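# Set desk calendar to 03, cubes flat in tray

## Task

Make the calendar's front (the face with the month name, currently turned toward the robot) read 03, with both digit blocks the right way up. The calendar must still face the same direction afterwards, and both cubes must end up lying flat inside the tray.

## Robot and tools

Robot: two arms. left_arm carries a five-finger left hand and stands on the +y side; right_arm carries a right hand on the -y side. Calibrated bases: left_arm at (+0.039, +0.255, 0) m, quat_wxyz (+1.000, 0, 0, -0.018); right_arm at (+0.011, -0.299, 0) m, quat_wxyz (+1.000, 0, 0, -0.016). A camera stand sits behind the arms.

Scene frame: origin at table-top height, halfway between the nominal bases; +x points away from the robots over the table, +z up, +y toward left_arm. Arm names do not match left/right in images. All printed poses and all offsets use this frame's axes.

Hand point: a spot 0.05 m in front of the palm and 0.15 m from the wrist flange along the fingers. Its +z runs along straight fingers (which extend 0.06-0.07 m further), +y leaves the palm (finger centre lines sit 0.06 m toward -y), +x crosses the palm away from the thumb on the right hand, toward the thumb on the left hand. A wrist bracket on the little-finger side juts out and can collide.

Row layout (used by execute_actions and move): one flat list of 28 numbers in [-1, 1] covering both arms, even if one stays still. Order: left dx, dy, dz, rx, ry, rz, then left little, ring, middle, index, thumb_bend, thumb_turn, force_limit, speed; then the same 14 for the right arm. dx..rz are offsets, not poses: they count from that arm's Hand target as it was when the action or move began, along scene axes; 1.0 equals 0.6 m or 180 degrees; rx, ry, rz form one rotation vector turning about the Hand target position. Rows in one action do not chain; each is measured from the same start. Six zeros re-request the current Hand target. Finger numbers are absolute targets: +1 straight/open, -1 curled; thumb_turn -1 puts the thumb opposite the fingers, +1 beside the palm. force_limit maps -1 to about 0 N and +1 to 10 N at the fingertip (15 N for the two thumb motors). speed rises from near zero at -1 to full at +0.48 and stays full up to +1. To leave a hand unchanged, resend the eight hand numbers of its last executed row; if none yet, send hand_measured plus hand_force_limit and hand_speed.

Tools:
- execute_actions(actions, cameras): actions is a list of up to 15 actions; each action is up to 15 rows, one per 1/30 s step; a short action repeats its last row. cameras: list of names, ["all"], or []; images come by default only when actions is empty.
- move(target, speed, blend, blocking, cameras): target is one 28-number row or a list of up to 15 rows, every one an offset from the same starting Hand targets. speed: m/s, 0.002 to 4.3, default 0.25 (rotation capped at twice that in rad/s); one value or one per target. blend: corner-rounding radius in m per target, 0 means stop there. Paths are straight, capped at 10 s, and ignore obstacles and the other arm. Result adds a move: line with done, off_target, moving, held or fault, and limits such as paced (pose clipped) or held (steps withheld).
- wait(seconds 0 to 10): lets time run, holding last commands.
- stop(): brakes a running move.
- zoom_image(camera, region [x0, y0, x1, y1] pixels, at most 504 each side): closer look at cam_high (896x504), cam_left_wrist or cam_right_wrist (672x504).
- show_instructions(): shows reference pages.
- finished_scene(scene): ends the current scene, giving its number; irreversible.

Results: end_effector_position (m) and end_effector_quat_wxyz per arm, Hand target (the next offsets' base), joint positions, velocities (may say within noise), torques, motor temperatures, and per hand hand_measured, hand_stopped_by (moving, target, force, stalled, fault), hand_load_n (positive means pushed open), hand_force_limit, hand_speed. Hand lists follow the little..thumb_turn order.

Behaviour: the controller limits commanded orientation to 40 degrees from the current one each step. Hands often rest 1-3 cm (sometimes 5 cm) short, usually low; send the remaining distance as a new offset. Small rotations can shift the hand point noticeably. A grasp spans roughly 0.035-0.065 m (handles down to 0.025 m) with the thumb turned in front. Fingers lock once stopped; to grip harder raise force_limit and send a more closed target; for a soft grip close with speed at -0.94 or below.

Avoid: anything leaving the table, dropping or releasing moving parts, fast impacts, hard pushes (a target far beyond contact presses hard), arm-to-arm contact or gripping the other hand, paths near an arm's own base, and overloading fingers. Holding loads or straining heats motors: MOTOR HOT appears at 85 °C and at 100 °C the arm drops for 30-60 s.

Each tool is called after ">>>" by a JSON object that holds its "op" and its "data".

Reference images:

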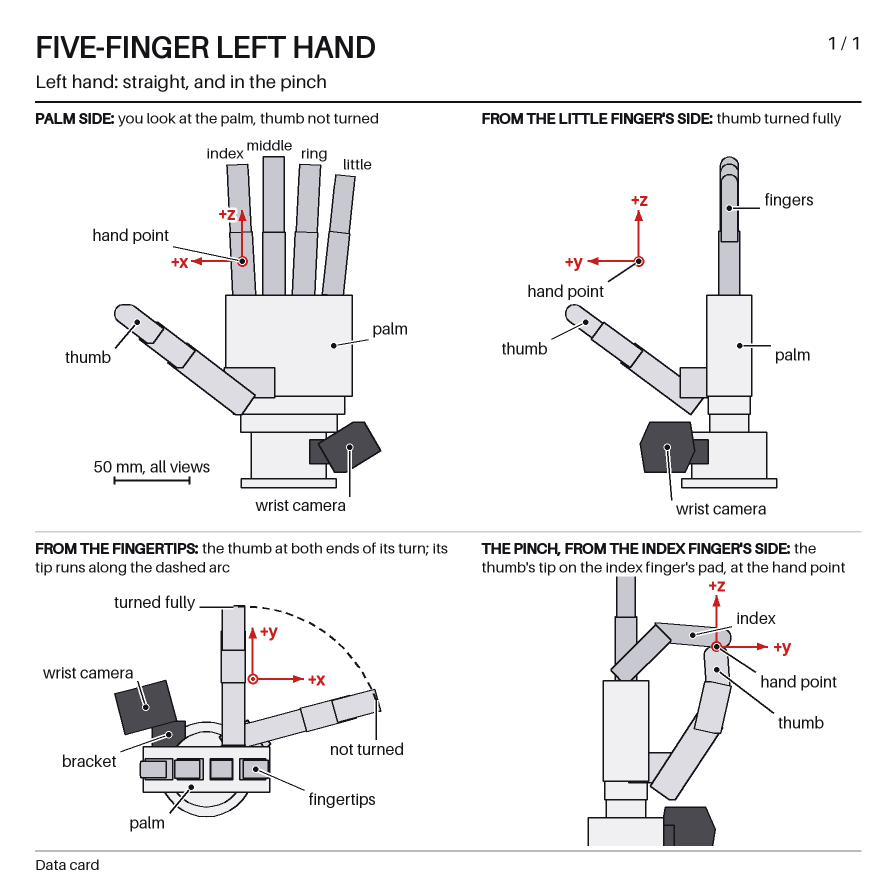

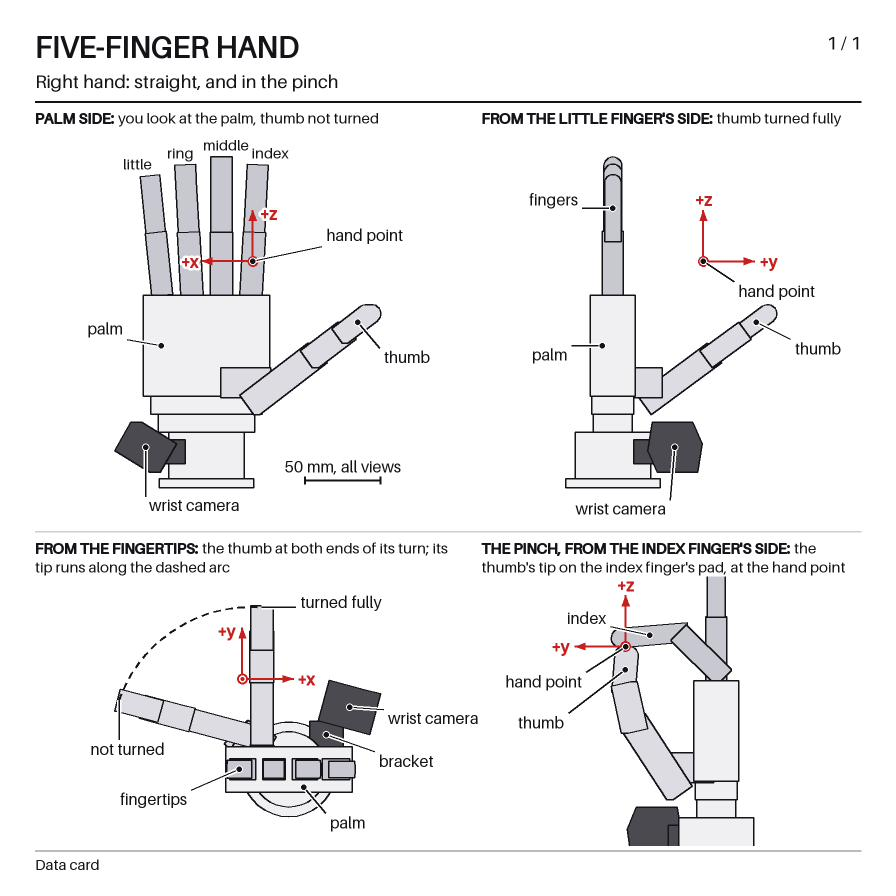

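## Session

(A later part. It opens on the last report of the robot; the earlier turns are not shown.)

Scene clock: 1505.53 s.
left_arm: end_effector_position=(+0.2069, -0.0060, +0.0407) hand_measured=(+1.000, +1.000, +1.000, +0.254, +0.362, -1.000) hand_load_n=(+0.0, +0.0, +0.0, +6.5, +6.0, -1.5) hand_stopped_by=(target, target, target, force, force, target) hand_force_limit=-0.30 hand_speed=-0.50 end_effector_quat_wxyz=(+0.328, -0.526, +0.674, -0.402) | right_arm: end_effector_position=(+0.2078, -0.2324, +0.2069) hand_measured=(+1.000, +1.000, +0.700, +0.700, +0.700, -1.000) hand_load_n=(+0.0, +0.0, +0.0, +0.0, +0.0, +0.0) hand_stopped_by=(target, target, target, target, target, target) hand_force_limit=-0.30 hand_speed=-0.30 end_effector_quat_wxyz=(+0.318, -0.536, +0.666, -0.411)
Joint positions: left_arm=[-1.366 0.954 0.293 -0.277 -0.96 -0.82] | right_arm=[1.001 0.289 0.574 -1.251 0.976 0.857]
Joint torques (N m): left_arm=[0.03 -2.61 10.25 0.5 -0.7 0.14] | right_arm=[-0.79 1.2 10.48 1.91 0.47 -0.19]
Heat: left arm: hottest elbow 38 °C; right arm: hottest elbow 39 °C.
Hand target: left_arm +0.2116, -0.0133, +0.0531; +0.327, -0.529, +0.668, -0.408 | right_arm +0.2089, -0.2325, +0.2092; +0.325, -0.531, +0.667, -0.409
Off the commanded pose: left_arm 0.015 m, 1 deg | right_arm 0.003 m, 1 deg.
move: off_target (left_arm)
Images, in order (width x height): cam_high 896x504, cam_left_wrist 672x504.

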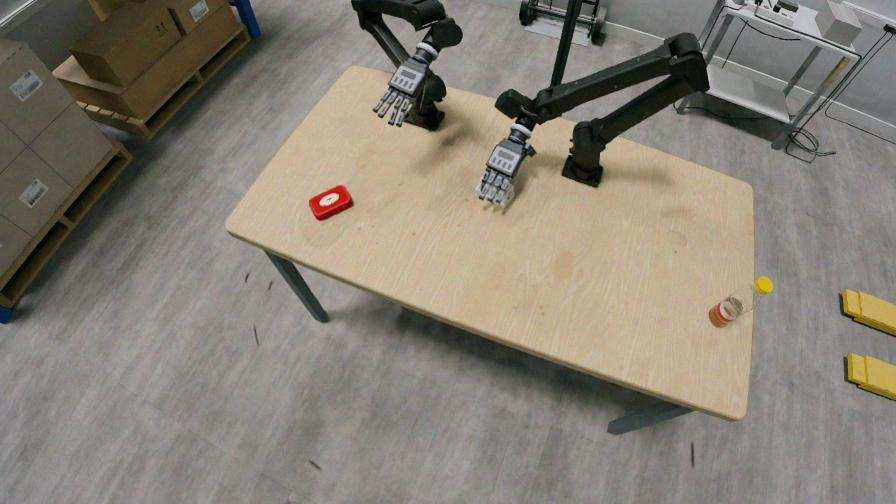

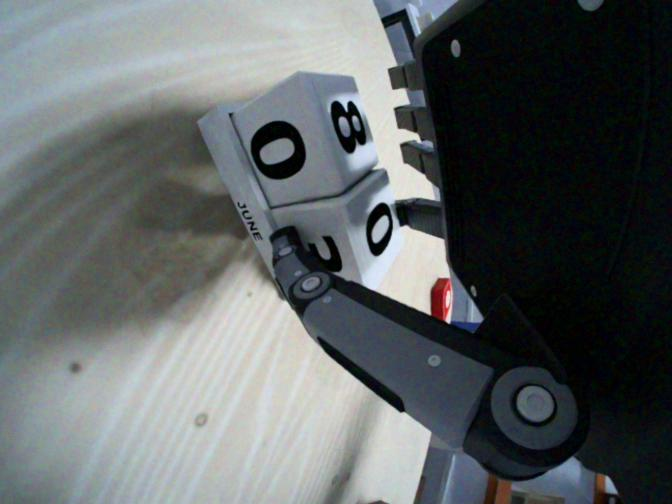

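>>> {"op": "move", "data": {"target": [[0.0,0.012,-0.03,0,0,0,1,1,1,0,-0.1,-1,-0.3,-0.5,0,0,0,0,0,0,1,1,0.7,0.7,0.7,-1,-0.3,-0.3]], "speed": 0.04, "cameras": ["cam_high","cam_left_wrist"]}}

>>> {"op": "zoom_image", "data": {"camera": "cam_high", "region": [460, 170, 520, 215]}}

>>> {"op": "zoom_image", "data": {"camera": "cam_left_wrist", "region": [160, 90, 410, 300]}}

Scene clock: 1515.70 s.
left_arm: end_effector_position=(+0.2090, -0.0094, +0.0400) hand_measured=(+1.000, +1.000, +1.000, +0.254, +0.362, -1.000) hand_load_n=(+0.0, +0.0, +0.0, +6.0, +5.0, -2.5) hand_stopped_by=(target, target, target, force, force, target) hand_force_limit=-0.30 hand_speed=-0.50 end_effector_quat_wxyz=(+0.323, -0.531, +0.666, -0.414) | right_arm: end_effector_position=(+0.2078, -0.2324, +0.2069) hand_measured=(+1.000, +1.000, +0.700, +0.700, +0.700, -1.000) hand_load_n=(+0.0, +0.0, +0.0, +0.0, +0.0, +0.0) hand_stopped_by=(target, target, target, target, target, target) hand_force_limit=-0.30 hand_speed=-0.30 end_effector_quat_wxyz=(+0.318, -0.536, +0.666, -0.411)
Joint positions: left_arm=[-1.362 0.96 0.277 -0.217 -0.961 -0.813] | right_arm=[1.001 0.289 0.574 -1.251 0.976 0.857]
Joint torques (N m): left_arm=[0.09 -0.97 7.49 1.28 -0.5 0.11] | right_arm=[-0.67 1.2 10.48 1.89 0.47 -0.19]
Heat: left arm: hottest elbow 39 °C; right arm: hottest elbow 39 °C.
Hand target: left_arm +0.2116, -0.0064, +0.0353; +0.327, -0.529, +0.668, -0.408 | right_arm +0.2089, -0.2325, +0.2092; +0.325, -0.531, +0.667, -0.409
Off the commanded pose: left_arm 0.006 m, 1 deg | right_arm 0.003 m, 1 deg.
move: done
Images, in order (width x height): cam_high 896x504, cam_left_wrist 672x504.

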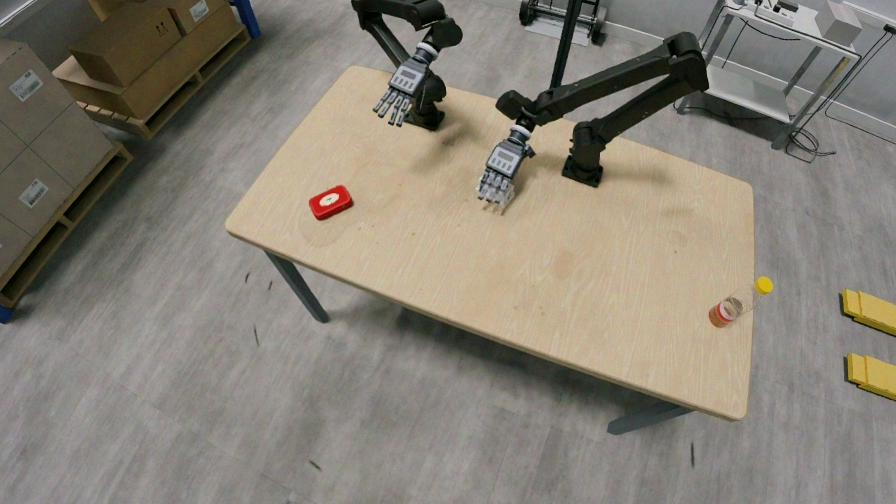

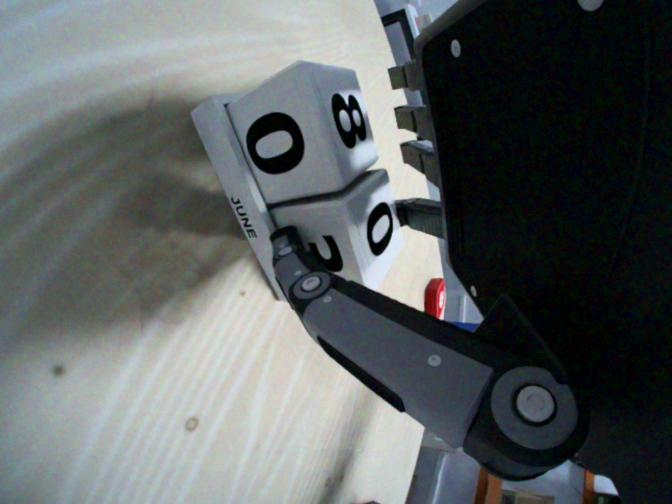

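Scaled by 8.400 from the camera's 896x504 image, which has a finer 1280x720 frame.

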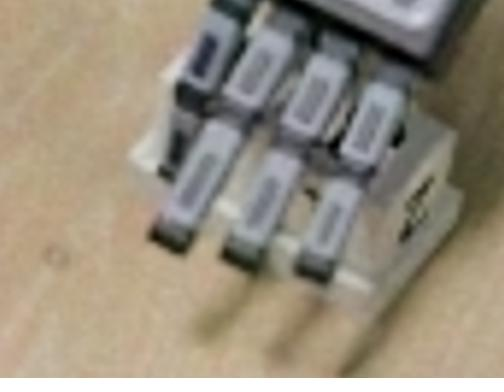

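Scaled by 2.016 from the camera's 672x504 image, which has a finer 960x720 frame.

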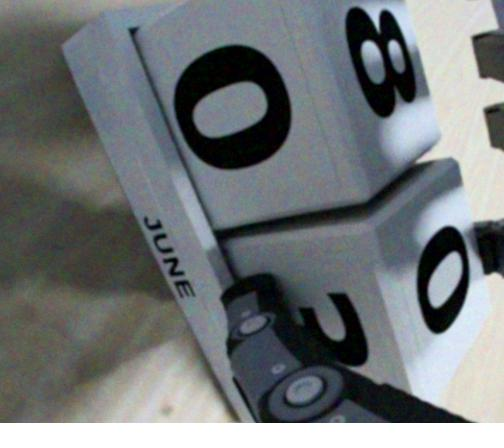

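>>> {"op": "move", "data": {"target": [[0.0,0.0,0.08,0,0,0,1,1,1,0,-0.1,-1,-0.3,-0.5,0,0,0,0,0,0,1,1,0.7,0.7,0.7,-1,-0.3,-0.3],[0.0,0.0,0.03,0,0,0,1,1,1,0,-0.1,-1,-0.3,-0.5,0,0,0,0,0,0,1,1,0.7,0.7,0.7,-1,-0.3,-0.3]], "speed": 0.08, "cameras": ["cam_high","cam_left_wrist"]}}

>>> {"op": "zoom_image", "data": {"camera": "cam_high", "region": [460, 170, 520, 215]}}

>>> {"op": "zoom_image", "data": {"camera": "cam_left_wrist", "region": [160, 90, 410, 300]}}

Scene clock: 1531.60 s.
left_arm: end_effector_position=(+0.2085, -0.0010, +0.0488) hand_measured=(+1.000, +1.000, +1.000, +0.254, +0.362, -1.000) hand_load_n=(+0.0, +0.0, +0.0, +6.0, +6.0, -1.0) hand_stopped_by=(target, target, target, force, force, target) hand_force_limit=-0.30 hand_speed=-0.50 end_effector_quat_wxyz=(+0.329, -0.526, +0.674, -0.401) | right_arm: end_effector_position=(+0.2078, -0.2324, +0.2069) hand_measured=(+1.000, +1.000, +0.700, +0.700, +0.700, -1.000) hand_load_n=(+0.0, +0.0, +0.0, +0.0, +0.0, +0.0) hand_stopped_by=(target, target, target, target, target, target) hand_force_limit=-0.30 hand_speed=-0.30 end_effector_quat_wxyz=(+0.318, -0.536, +0.666, -0.411)
Joint positions: left_arm=[-1.355 0.905 0.296 -0.316 -0.955 -0.802] | right_arm=[1.001 0.289 0.574 -1.251 0.976 0.857]
Joint torques (N m): left_arm=[-0.44 -1.32 9.01 1.46 -0.75 0.03] | right_arm=[-0.67 1.14 10.47 1.92 0.46 -0.19]
Heat: left arm: hottest elbow 39 °C; right arm: hottest elbow 39 °C.
Hand target: left_arm +0.2116, -0.0063, +0.0532; +0.327, -0.529, +0.668, -0.408 | right_arm +0.2089, -0.2325, +0.2092; +0.325, -0.531, +0.667, -0.409
Off the commanded pose: left_arm 0.008 m, 1 deg | right_arm 0.003 m, 1 deg.
move: done
Images, in order (width x height): cam_high 896x504, cam_left_wrist 672x504.

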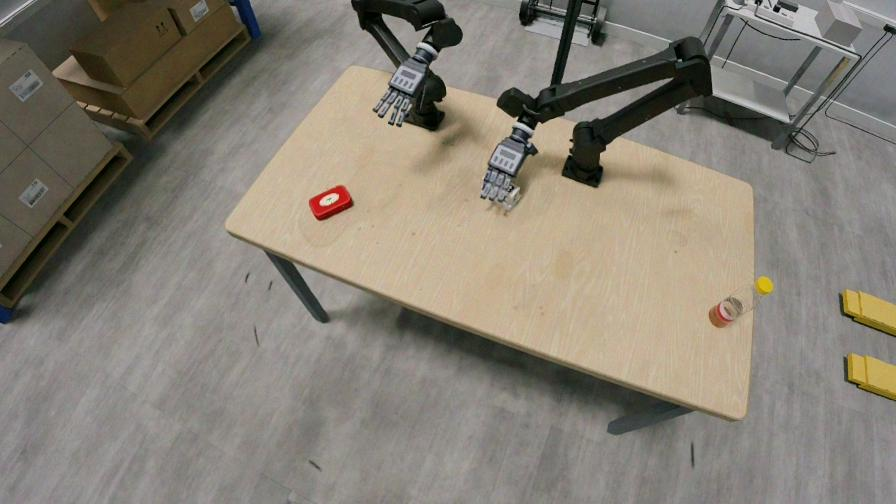

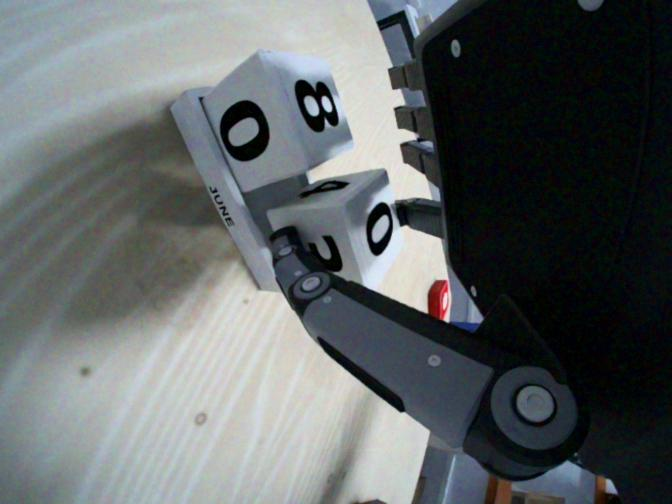

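Scaled by 8.400 from the camera's 896x504 image, which has a finer 1280x720 frame.

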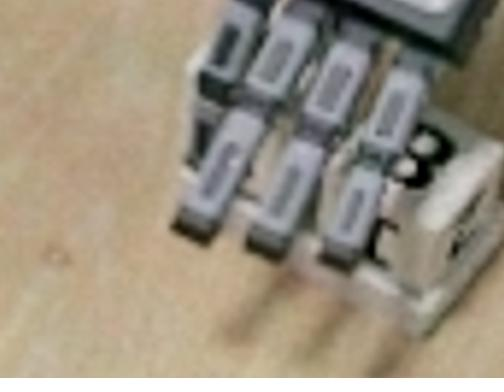

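Scaled by 2.016 from the camera's 672x504 image, which has a finer 960x720 frame.

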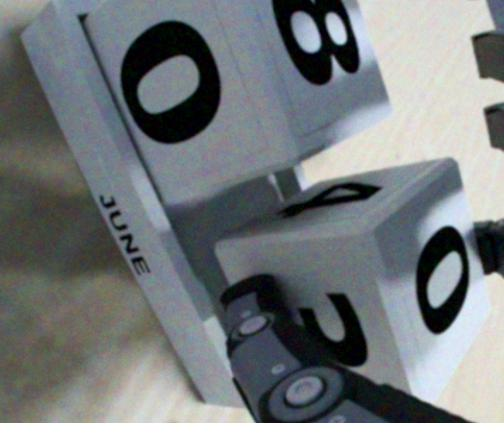

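>>> {"op": "move", "data": {"target": [[-0.005,0.018,-0.002,0,0,0,1,1,1,0,-0.1,-1,-0.3,-0.5,0,0,0,0,0,0,1,1,0.7,0.7,0.7,-1,-0.3,-0.3]], "speed": 0.05, "cameras": ["cam_left_wrist"]}}

>>> {"op": "zoom_image", "data": {"camera": "cam_left_wrist", "region": [160, 90, 410, 300]}}

Scene clock: 1545.73 s.
left_arm: end_effector_position=(+0.2073, +0.0062, +0.0469) hand_measured=(+1.000, +1.000, +1.000, +0.254, +0.362, -1.000) hand_load_n=(-0.5, +0.0, +0.0, +6.0, +6.0, -0.5) hand_stopped_by=(target, target, target, force, force, target) hand_force_limit=-0.30 hand_speed=-0.50 end_effector_quat_wxyz=(+0.328, -0.526, +0.672, -0.404) | right_arm: end_effector_position=(+0.2078, -0.2324, +0.2069) hand_measured=(+1.000, +1.000, +0.700, +0.700, +0.700, -1.000) hand_load_n=(+0.0, +0.0, +0.0, +0.0, +0.0, +0.0) hand_stopped_by=(target, target, target, target, target, target) hand_force_limit=-0.30 hand_speed=-0.30 end_effector_quat_wxyz=(+0.318, -0.536, +0.666, -0.411)
Joint positions: left_arm=[-1.355 0.873 0.273 -0.319 -0.956 -0.802] | right_arm=[1.001 0.289 0.574 -1.251 0.976 0.857]
Joint torques (N m): left_arm=[-0.85 -1.9 8.98 0.58 -0.83 -0.02] | right_arm=[-0.79 1.26 10.5 1.94 0.46 -0.19]
Heat: left arm: hottest elbow 39 °C; right arm: hottest elbow 39 °C.
Hand target: left_arm +0.2086, +0.0046, +0.0519; +0.327, -0.529, +0.668, -0.408 | right_arm +0.2089, -0.2325, +0.2092; +0.325, -0.531, +0.667, -0.409
Off the commanded pose: left_arm 0.006 m, 1 deg | right_arm 0.003 m, 1 deg.
move: done
Images, in order (width x height): cam_left_wrist 672x504.

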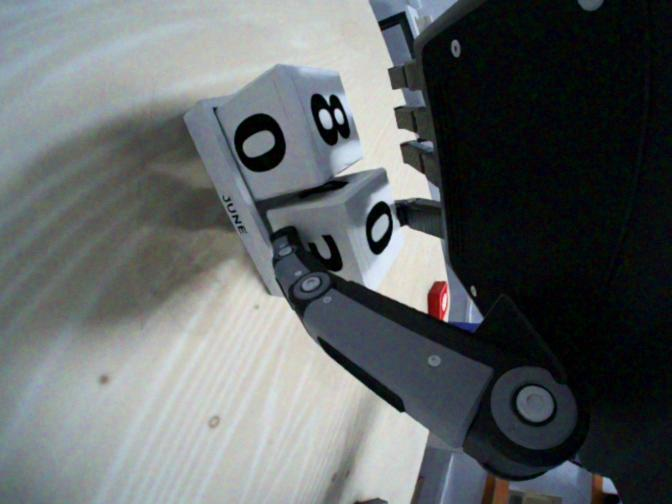

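Scaled by 2.016 from the camera's 672x504 image, which has a finer 960x720 frame.

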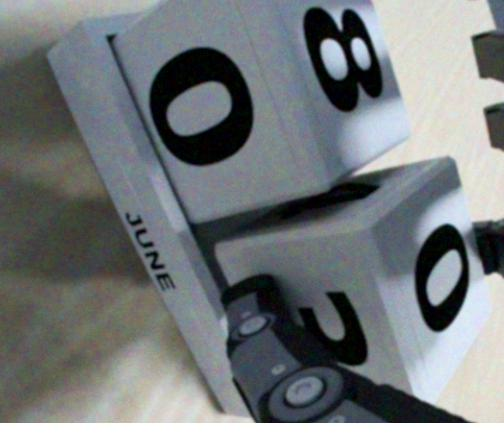

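>>> {"op": "move", "data": {"target": [[0.0025,0.014,-0.003,0,0,0,1,1,1,0,-0.1,-1,-0.3,-0.5,0,0,0,0,0,0,1,1,0.7,0.7,0.7,-1,-0.3,-0.3]], "speed": 0.05, "cameras": ["cam_left_wrist"]}}

>>> {"op": "zoom_image", "data": {"camera": "cam_left_wrist", "region": [160, 90, 410, 300]}}

Scene clock: 1557.37 s.
left_arm: end_effector_position=(+0.2067, +0.0125, +0.0459) hand_measured=(+1.000, +1.000, +1.000, +0.254, +0.362, -1.000) hand_load_n=(+0.0, +0.0, +0.0, +5.5, +5.5, -0.5) hand_stopped_by=(target, target, target, force, force, target) hand_force_limit=-0.30 hand_speed=-0.50 end_effector_quat_wxyz=(+0.324, -0.529, +0.670, -0.408) | right_arm: end_effector_position=(+0.2078, -0.2324, +0.2069) hand_measured=(+1.000, +1.000, +0.700, +0.700, +0.700, -1.000) hand_load_n=(+0.0, +0.0, -0.5, -0.5, +0.0, +0.0) hand_stopped_by=(target, target, target, target, target, target) hand_force_limit=-0.30 hand_speed=-0.30 end_effector_quat_wxyz=(+0.318, -0.536, +0.666, -0.411)
Joint positions: left_arm=[-1.35 0.836 0.252 -0.319 -0.95 -0.797] | right_arm=[1.001 0.289 0.574 -1.251 0.976 0.857]
Joint torques (N m): left_arm=[0.15 -1.61 9.06 0.68 -0.66 0.13] | right_arm=[-0.79 1.26 10.48 1.94 0.46 -0.19]
Heat: left arm: hottest elbow 39 °C; right arm: hottest elbow 39 °C.
Hand target: left_arm +0.2102, +0.0129, +0.0503; +0.327, -0.529, +0.668, -0.408 | right_arm +0.2089, -0.2325, +0.2092; +0.325, -0.531, +0.667, -0.409
Off the commanded pose: left_arm 0.005 m, 0 deg | right_arm 0.003 m, 1 deg.
move: done
Images, in order (width x height): cam_left_wrist 672x504.

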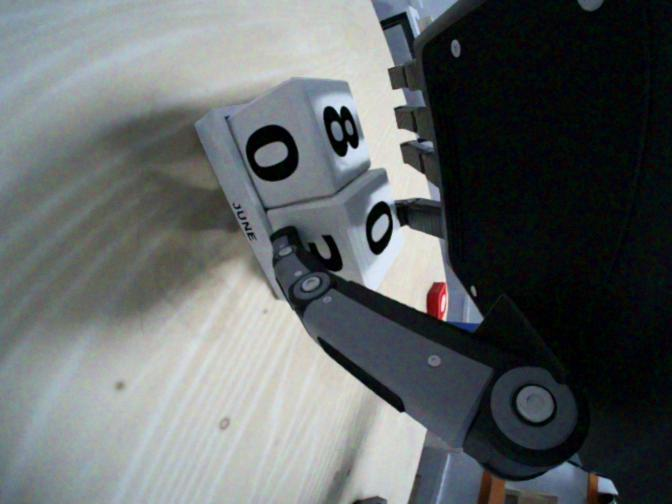

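Scaled by 2.016 from the camera's 672x504 image, which has a finer 960x720 frame.

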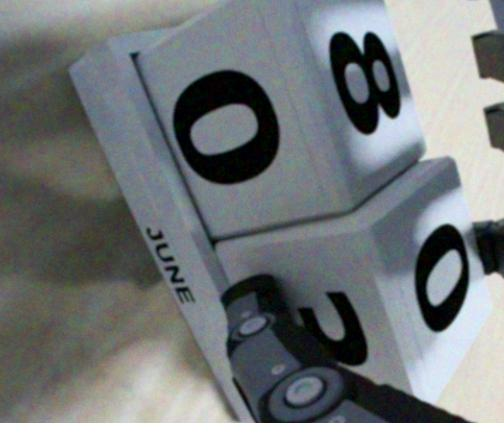

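>>> {"op": "zoom_image", "data": {"camera": "cam_left_wrist", "region": [255, 160, 385, 260]}}

Scaled by 3.877 from the camera's 672x504 image, which has a finer 960x720 frame.

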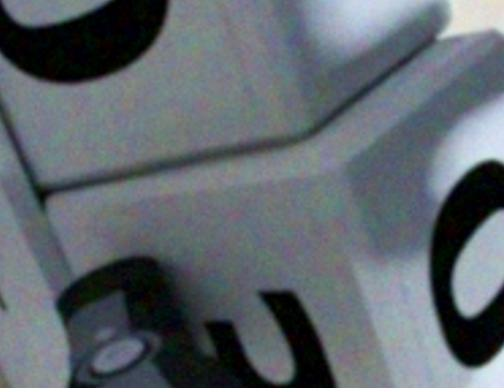

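>>> {"op": "move", "data": {"target": [[0.0,-0.02,0.05,-0.03,0,0,1,1,1,0,-0.1,-1,-0.3,-0.5,0,0,0,0,0,0,1,1,0.7,0.7,0.7,-1,-0.3,-0.3],[0.0,-0.01,0.02,-0.03,0,0,1,1,1,0,-0.1,-1,-0.3,-0.5,0,0,0,0,0,0,1,1,0.7,0.7,0.7,-1,-0.3,-0.3]], "speed": 0.06, "cameras": ["cam_left_wrist","cam_high"]}}

>>> {"op": "zoom_image", "data": {"camera": "cam_left_wrist", "region": [160, 90, 410, 300]}}

Scene clock: 1591.53 s.
left_arm: end_effector_position=(+0.2058, +0.0119, +0.0564) hand_measured=(+1.000, +1.000, +1.000, +0.254, +0.362, -1.000) hand_load_n=(+0.0, +0.0, +0.0, +5.5, +6.0, -0.5) hand_stopped_by=(target, target, target, force, force, target) hand_force_limit=-0.30 hand_speed=-0.50 end_effector_quat_wxyz=(+0.304, -0.538, +0.656, -0.432) | right_arm: end_effector_position=(+0.2078, -0.2324, +0.2069) hand_measured=(+1.000, +1.000, +0.700, +0.700, +0.700, -1.000) hand_load_n=(+0.0, +0.0, +0.0, +0.0, +0.0, +0.0) hand_stopped_by=(target, target, target, target, target, target) hand_force_limit=-0.30 hand_speed=-0.30 end_effector_quat_wxyz=(+0.318, -0.536, +0.666, -0.411)
Joint positions: left_arm=[-1.342 0.753 0.231 -0.312 -0.932 -0.797] | right_arm=[1.001 0.289 0.574 -1.251 0.976 0.857]
Joint torques (N m): left_arm=[0.09 -0.21 9.68 1.57 -0.59 0.03] | right_arm=[-0.73 1.2 10.48 1.94 0.46 -0.19]
Heat: left arm: hottest elbow 38 °C; right arm: hottest elbow 39 °C.
Hand target: left_arm +0.2102, +0.0069, +0.0622; +0.302, -0.544, +0.648, -0.439 | right_arm +0.2089, -0.2325, +0.2092; +0.325, -0.531, +0.667, -0.409
Off the commanded pose: left_arm 0.009 m, 1 deg | right_arm 0.003 m, 1 deg.
move: done
Images, in order (width x height): cam_high 896x504, cam_left_wrist 672x504.

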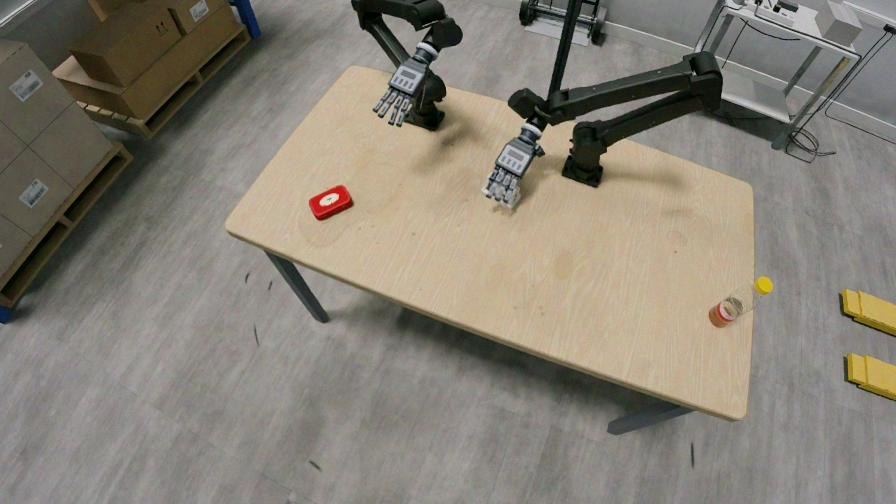

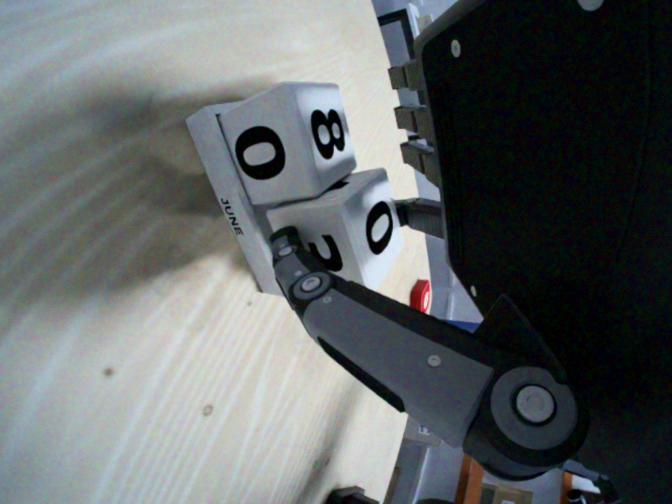

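Scaled by 2.016 from the camera's 672x504 image, which has a finer 960x720 frame.

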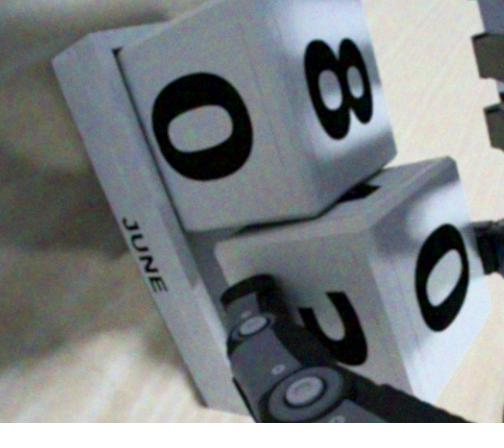

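>>> {"op": "zoom_image", "data": {"camera": "cam_left_wrist", "region": [240, 150, 370, 250]}}

Scaled by 3.877 from the camera's 672x504 image, which has a finer 960x720 frame.

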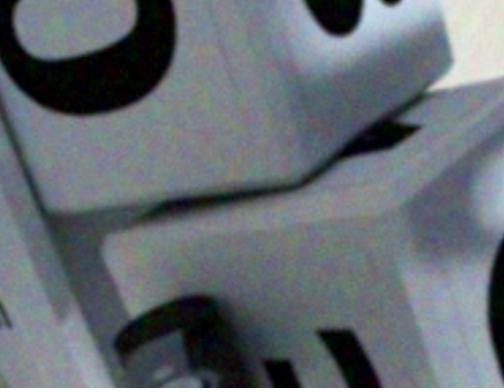

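>>> {"op": "move", "data": {"target": [[0.007,0.015,-0.004,0,0,0,1,1,1,0,-0.1,-1,-0.3,-0.5,0,0,0,0,0,0,1,1,0.7,0.7,0.7,-1,-0.3,-0.3]], "speed": 0.05, "cameras": ["cam_left_wrist"]}}

>>> {"op": "zoom_image", "data": {"camera": "cam_left_wrist", "region": [240, 150, 370, 250]}}

Scene clock: 1604.77 s.
left_arm: end_effector_position=(+0.2097, +0.0196, +0.0522) hand_measured=(+1.000, +1.000, +1.000, +0.254, +0.362, -1.000) hand_load_n=(+0.0, +0.0, +0.0, +5.5, +6.0, -0.5) hand_stopped_by=(target, target, target, force, force, target) hand_force_limit=-0.30 hand_speed=-0.50 end_effector_quat_wxyz=(+0.303, -0.542, +0.656, -0.430) | right_arm: end_effector_position=(+0.2078, -0.2324, +0.2069) hand_measured=(+1.000, +1.000, +0.700, +0.700, +0.700, -1.000) hand_load_n=(+0.0, +0.0, +0.0, +0.0, +0.0, +0.0) hand_stopped_by=(target, target, target, target, target, target) hand_force_limit=-0.30 hand_speed=-0.30 end_effector_quat_wxyz=(+0.318, -0.536, +0.666, -0.411)
Joint positions: left_arm=[-1.308 0.724 0.209 -0.294 -0.907 -0.769] | right_arm=[1.001 0.289 0.574 -1.251 0.976 0.857]
Joint torques (N m): left_arm=[0.21 -0.91 9.55 1.61 -0.6 0.13] | right_arm=[-0.79 1.2 10.47 1.91 0.46 -0.2]
Heat: left arm: hottest elbow 38 °C; right arm: hottest elbow 39 °C.
Hand target: left_arm +0.2143, +0.0159, +0.0598; +0.302, -0.544, +0.648, -0.439 | right_arm +0.2089, -0.2325, +0.2092; +0.325, -0.531, +0.667, -0.409
Off the commanded pose: left_arm 0.010 m, 1 deg | right_arm 0.003 m, 1 deg.
move: done
Images, in order (width x height): cam_left_wrist 672x504.

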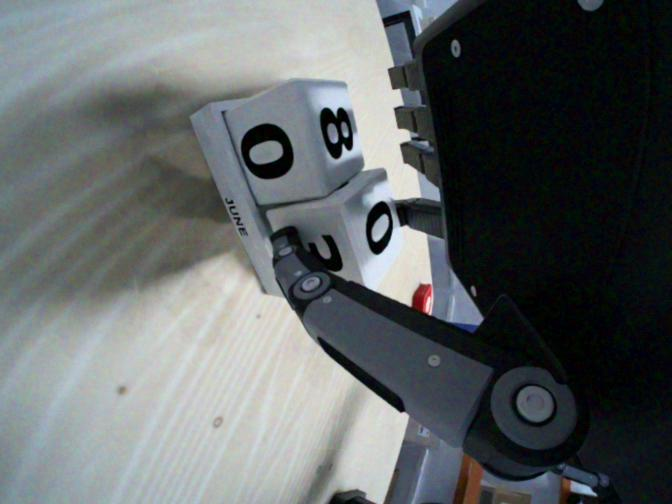

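Scaled by 3.877 from the camera's 672x504 image, which has a finer 960x720 frame.

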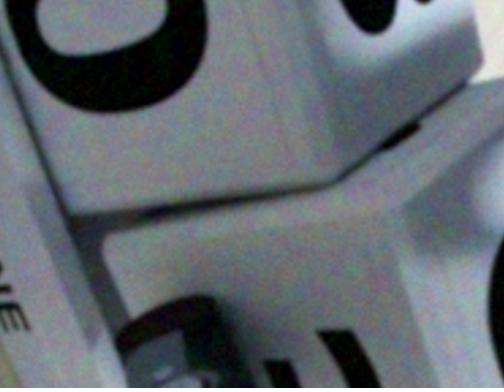

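>>> {"op": "wait", "data": {"seconds": 0, "cameras": ["cam_high","cam_right_wrist"]}}

>>> {"op": "zoom_image", "data": {"camera": "cam_high", "region": [470, 160, 550, 220]}}

>>> {"op": "zoom_image", "data": {"camera": "cam_right_wrist", "region": [300, 320, 480, 480]}}

Scene clock: 1623.57 s.
left_arm: end_effector_position=(+0.2097, +0.0196, +0.0522) hand_measured=(+1.000, +1.000, +1.000, +0.254, +0.362, -1.000) hand_load_n=(+0.0, +0.0, +0.0, +5.5, +6.0, -0.5) hand_stopped_by=(target, target, target, force, force, target) hand_force_limit=-0.30 hand_speed=-0.50 end_effector_quat_wxyz=(+0.303, -0.541, +0.656, -0.430) | right_arm: end_effector_position=(+0.2078, -0.2324, +0.2069) hand_measured=(+1.000, +1.000, +0.700, +0.700, +0.700, -1.000) hand_load_n=(+0.0, -0.5, -0.5, +0.0, +0.0, +0.0) hand_stopped_by=(target, target, target, target, target, target) hand_force_limit=-0.30 hand_speed=-0.30 end_effector_quat_wxyz=(+0.318, -0.536, +0.666, -0.411)
Joint positions: left_arm=[-1.308 0.724 0.209 -0.294 -0.907 -0.768] | right_arm=[1.001 0.289 0.574 -1.251 0.976 0.857]
Joint torques (N m): left_arm=[0.15 -0.85 9.55 1.61 -0.59 0.14] | right_arm=[-0.67 1.14 10.47 1.92 0.46 -0.19]
Heat: left arm: hottest elbow 38 °C; right arm: hottest elbow 39 °C.
Hand target: left_arm +0.2143, +0.0159, +0.0598; +0.302, -0.544, +0.648, -0.439 | right_arm +0.2089, -0.2325, +0.2092; +0.325, -0.531, +0.667, -0.409
Off the commanded pose: left_arm 0.010 m, 1 deg | right_arm 0.003 m, 1 deg.
Images, in order (width x height): cam_high 896x504, cam_right_wrist 672x504.

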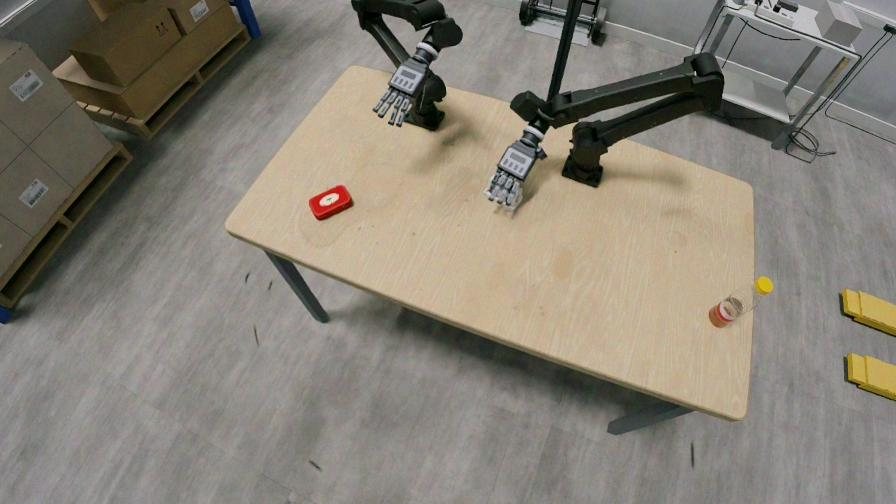

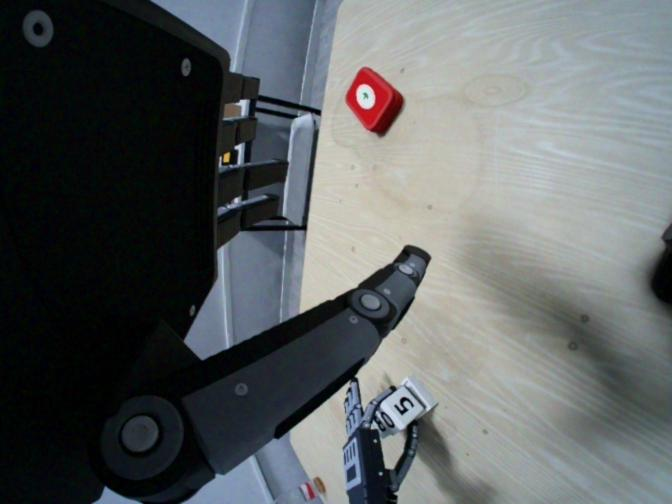

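Scaled by 6.300 from the camera's 896x504 image, which has a finer 1280x720 frame.

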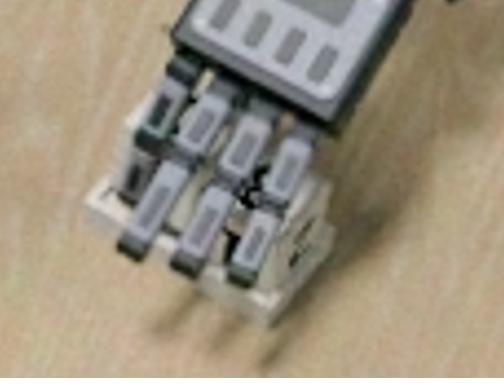

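Scaled by 2.800 from the camera's 672x504 image, which has a finer 960x720 frame.

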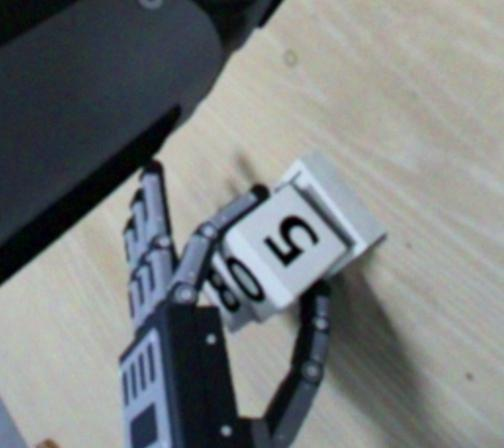

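>>> {"op": "move", "data": {"target": [[0,0,0,0,0,0,1,1,1,0,-0.1,-1,-0.3,-0.5,-0.02,0.13,-0.09,0,0,0.3,1,1,1,1,1,1,-0.3,0]], "speed": 0.15, "cameras": ["cam_left_wrist","cam_right_wrist"]}}

Scene clock: 1641.17 s.
left_arm: end_effector_position=(+0.2097, +0.0196, +0.0523) hand_measured=(+1.000, +1.000, +1.000, +0.254, +0.362, -1.000) hand_load_n=(+0.0, +0.0, +0.0, +5.5, +6.0, -0.5) hand_stopped_by=(target, target, target, force, force, target) hand_force_limit=-0.30 hand_speed=-0.50 end_effector_quat_wxyz=(+0.303, -0.541, +0.656, -0.430) | right_arm: end_effector_position=(+0.1923, -0.1540, +0.1551) hand_measured=(+1.000, +1.000, +1.000, +1.000, +1.000, +1.000) hand_load_n=(+0.0, +0.0, +0.0, -0.5, +0.0, -0.5) hand_stopped_by=(target, target, target, target, target, target) hand_force_limit=-0.30 hand_speed=0.00 end_effector_quat_wxyz=(-0.476, +0.776, -0.357, +0.212)
Joint positions: left_arm=[-1.308 0.724 0.209 -0.294 -0.907 -0.768] | right_arm=[0.303 0.155 0.36 -0.725 -0.396 -0.205]
Joint torques (N m): left_arm=[0.15 -0.85 9.54 1.59 -0.6 0.14] | right_arm=[-0.67 3.02 11.51 2.65 -0.36 -0.17]
Heat: left arm: hottest elbow 38 °C; right arm: hottest elbow 39 °C.
Hand target: left_arm +0.2143, +0.0159, +0.0599; +0.302, -0.544, +0.648, -0.439 | right_arm +0.1970, -0.1545, +0.1554; -0.476, +0.776, -0.353, +0.217
Off the commanded pose: left_arm 0.010 m, 1 deg | right_arm 0.005 m, 1 deg.
move: done
Images, in order (width x height): cam_left_wrist 672x504, cam_right_wrist 672x504.

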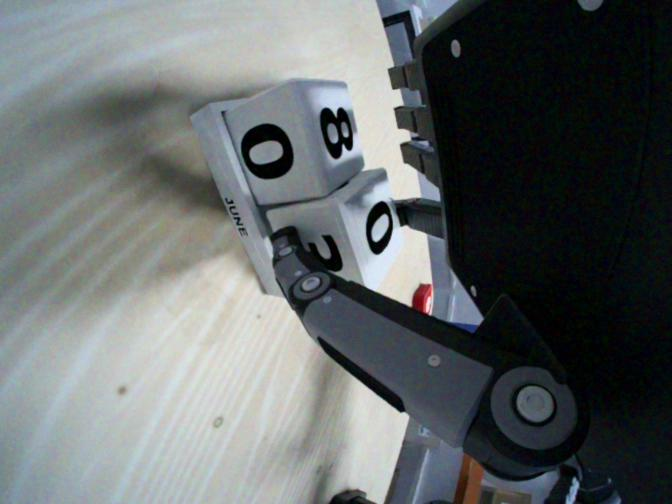

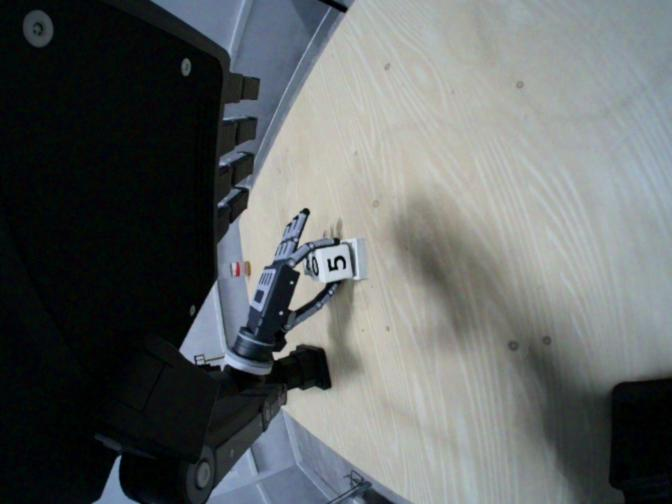

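>>> {"op": "zoom_image", "data": {"camera": "cam_right_wrist", "region": [290, 200, 400, 310]}}

Scaled by 4.582 from the camera's 672x504 image, which has a finer 960x720 frame.

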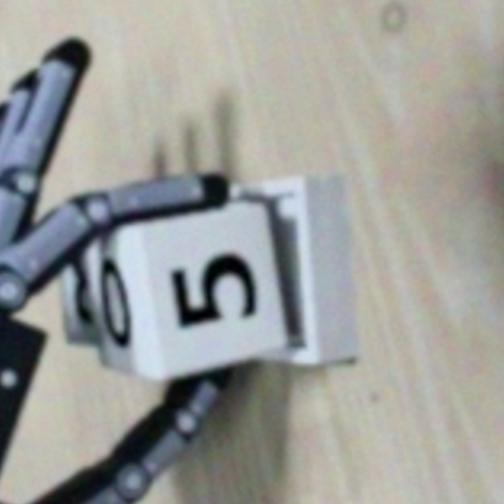

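>>> {"op": "move", "data": {"target": [[0.004,0.01,-0.012,0,0,0,1,1,1,0,-0.1,-1,-0.3,-0.5,0,0,0,0,0,0,1,1,1,1,1,1,-0.3,0]], "speed": 0.05, "cameras": ["cam_left_wrist","cam_right_wrist"]}}

>>> {"op": "zoom_image", "data": {"camera": "cam_right_wrist", "region": [290, 200, 400, 310]}}

>>> {"op": "zoom_image", "data": {"camera": "cam_left_wrist", "region": [240, 150, 370, 250]}}

Scene clock: 1660.87 s.
left_arm: end_effector_position=(+0.2119, +0.0259, +0.0448) hand_measured=(+1.000, +1.000, +1.000, +0.254, +0.362, -1.000) hand_load_n=(+0.0, +0.0, +0.0, +5.5, +6.0, +0.0) hand_stopped_by=(target, target, target, force, force, target) hand_force_limit=-0.30 hand_speed=-0.50 end_effector_quat_wxyz=(+0.303, -0.542, +0.656, -0.430) | right_arm: end_effector_position=(+0.1923, -0.1541, +0.1551) hand_measured=(+1.000, +1.000, +1.000, +1.000, +1.000, +1.000) hand_load_n=(+0.0, +0.0, +0.0, +0.0, +0.0, +0.0) hand_stopped_by=(target, target, target, target, target, target) hand_force_limit=-0.30 hand_speed=0.00 end_effector_quat_wxyz=(-0.476, +0.776, -0.357, +0.212)
Joint positions: left_arm=[-1.285 0.714 0.181 -0.258 -0.89 -0.743] | right_arm=[0.303 0.155 0.36 -0.725 -0.396 -0.205]
Joint torques (N m): left_arm=[0.09 -0.73 9.51 1.72 -0.57 0.14] | right_arm=[-0.73 3.08 11.49 2.65 -0.37 -0.18]
Heat: left arm: hottest elbow 38 °C; right arm: hottest elbow 40 °C.
Hand target: left_arm +0.2167, +0.0219, +0.0526; +0.302, -0.544, +0.648, -0.439 | right_arm +0.1970, -0.1545, +0.1554; -0.476, +0.776, -0.353, +0.217
Off the commanded pose: left_arm 0.010 m, 1 deg | right_arm 0.005 m, 1 deg.
move: done
Images, in order (width x height): cam_left_wrist 672x504, cam_right_wrist 672x504.

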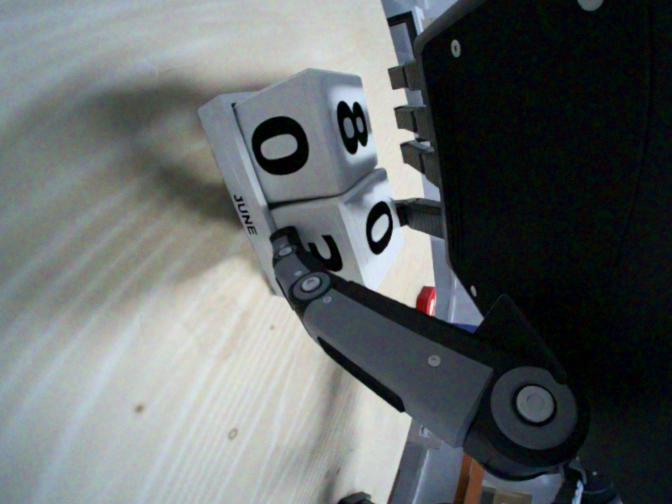

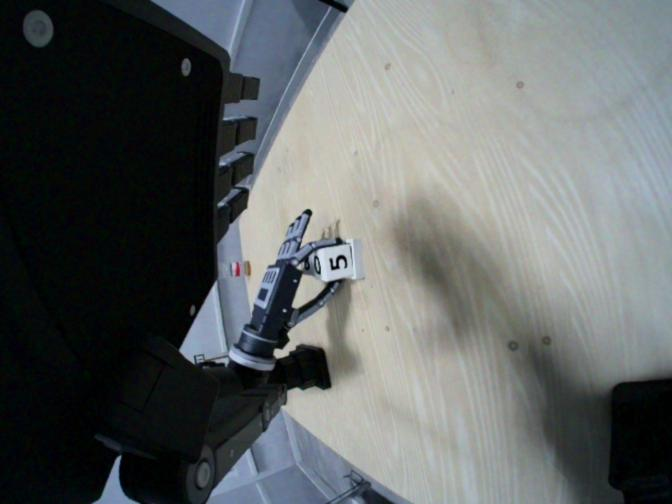

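Scaled by 4.582 from the camera's 672x504 image, which has a finer 960x720 frame.

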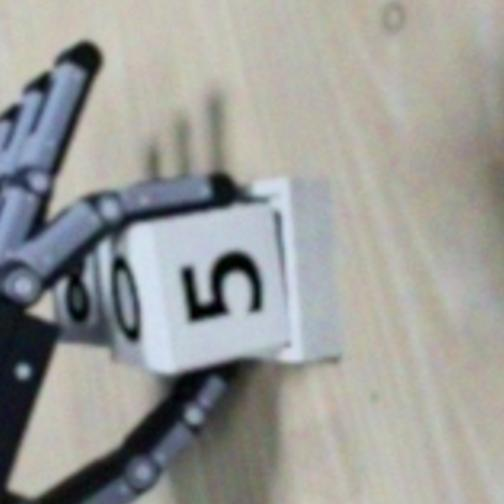

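Scaled by 3.877 from the camera's 672x504 image, which has a finer 960x720 frame.

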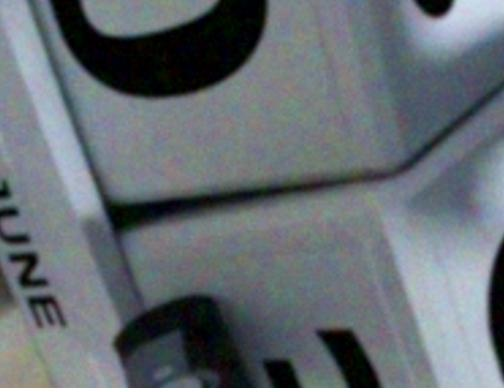

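>>> {"op": "move", "data": {"target": [[0.003,0.008,-0.006,0.015,0,0,1,1,1,0,-0.1,-1,-0.3,-0.5,0,0,0,0,0,0,1,1,1,1,1,1,-0.3,0]], "speed": 0.05, "cameras": ["cam_left_wrist","cam_right_wrist"]}}

>>> {"op": "zoom_image", "data": {"camera": "cam_right_wrist", "region": [290, 200, 400, 310]}}

>>> {"op": "zoom_image", "data": {"camera": "cam_left_wrist", "region": [240, 150, 370, 250]}}

Scene clock: 1674.90 s.
left_arm: end_effector_position=(+0.2137, +0.0292, +0.0429) hand_measured=(+1.000, +1.000, +1.000, +0.254, +0.362, -1.000) hand_load_n=(+0.0, +0.0, +0.0, +6.0, +6.0, -0.5) hand_stopped_by=(target, target, target, force, force, target) hand_force_limit=-0.30 hand_speed=-0.50 end_effector_quat_wxyz=(+0.310, -0.536, +0.661, -0.423) | right_arm: end_effector_position=(+0.1923, -0.1541, +0.1551) hand_measured=(+1.000, +1.000, +1.000, +1.000, +1.000, +1.000) hand_load_n=(+0.0, +0.0, +0.0, +0.0, +0.0, +0.0) hand_stopped_by=(target, target, target, target, target, target) hand_force_limit=-0.30 hand_speed=0.00 end_effector_quat_wxyz=(-0.476, +0.776, -0.357, +0.212)
Joint positions: left_arm=[-1.277 0.719 0.181 -0.258 -0.89 -0.72] | right_arm=[0.303 0.155 0.36 -0.725 -0.396 -0.205]
Joint torques (N m): left_arm=[0.15 0.21 10.24 1.02 -0.68 0.15] | right_arm=[-0.67 3.02 11.51 2.63 -0.36 -0.18]
Heat: left arm: hottest elbow 38 °C; right arm: hottest elbow 41 °C.
Hand target: left_arm +0.2185, +0.0267, +0.0490; +0.315, -0.537, +0.659, -0.423 | right_arm +0.1970, -0.1545, +0.1554; -0.476, +0.776, -0.353, +0.217
Off the commanded pose: left_arm 0.008 m, 1 deg | right_arm 0.005 m, 1 deg.
move: done
Images, in order (width x height): cam_left_wrist 672x504, cam_right_wrist 672x504.

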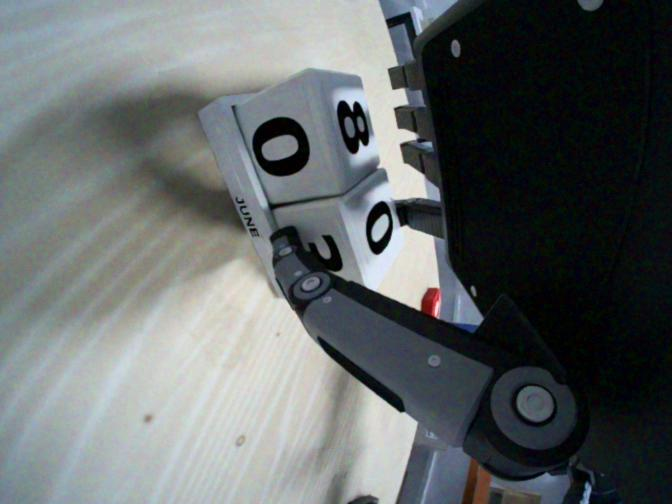

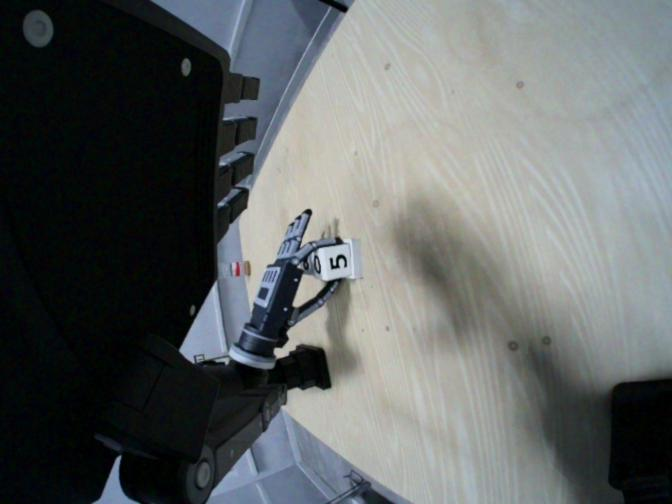

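Scaled by 4.582 from the camera's 672x504 image, which has a finer 960x720 frame.

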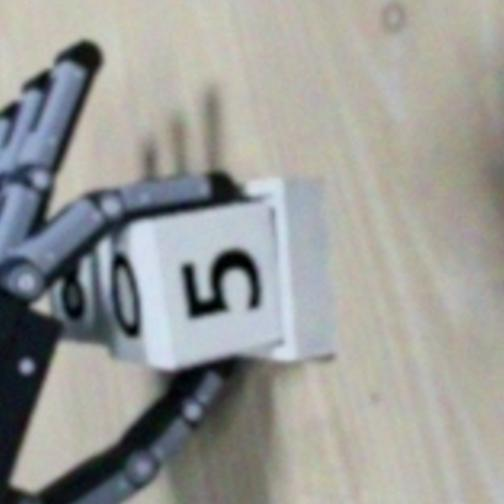

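Scaled by 3.877 from the camera's 672x504 image, which has a finer 960x720 frame.

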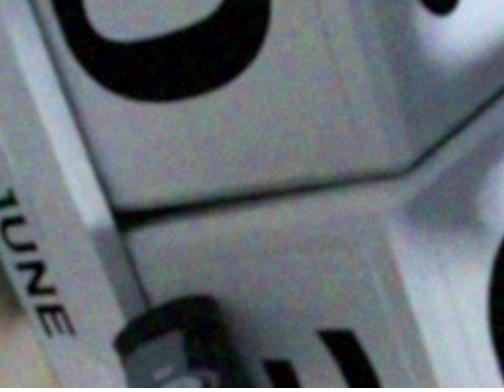

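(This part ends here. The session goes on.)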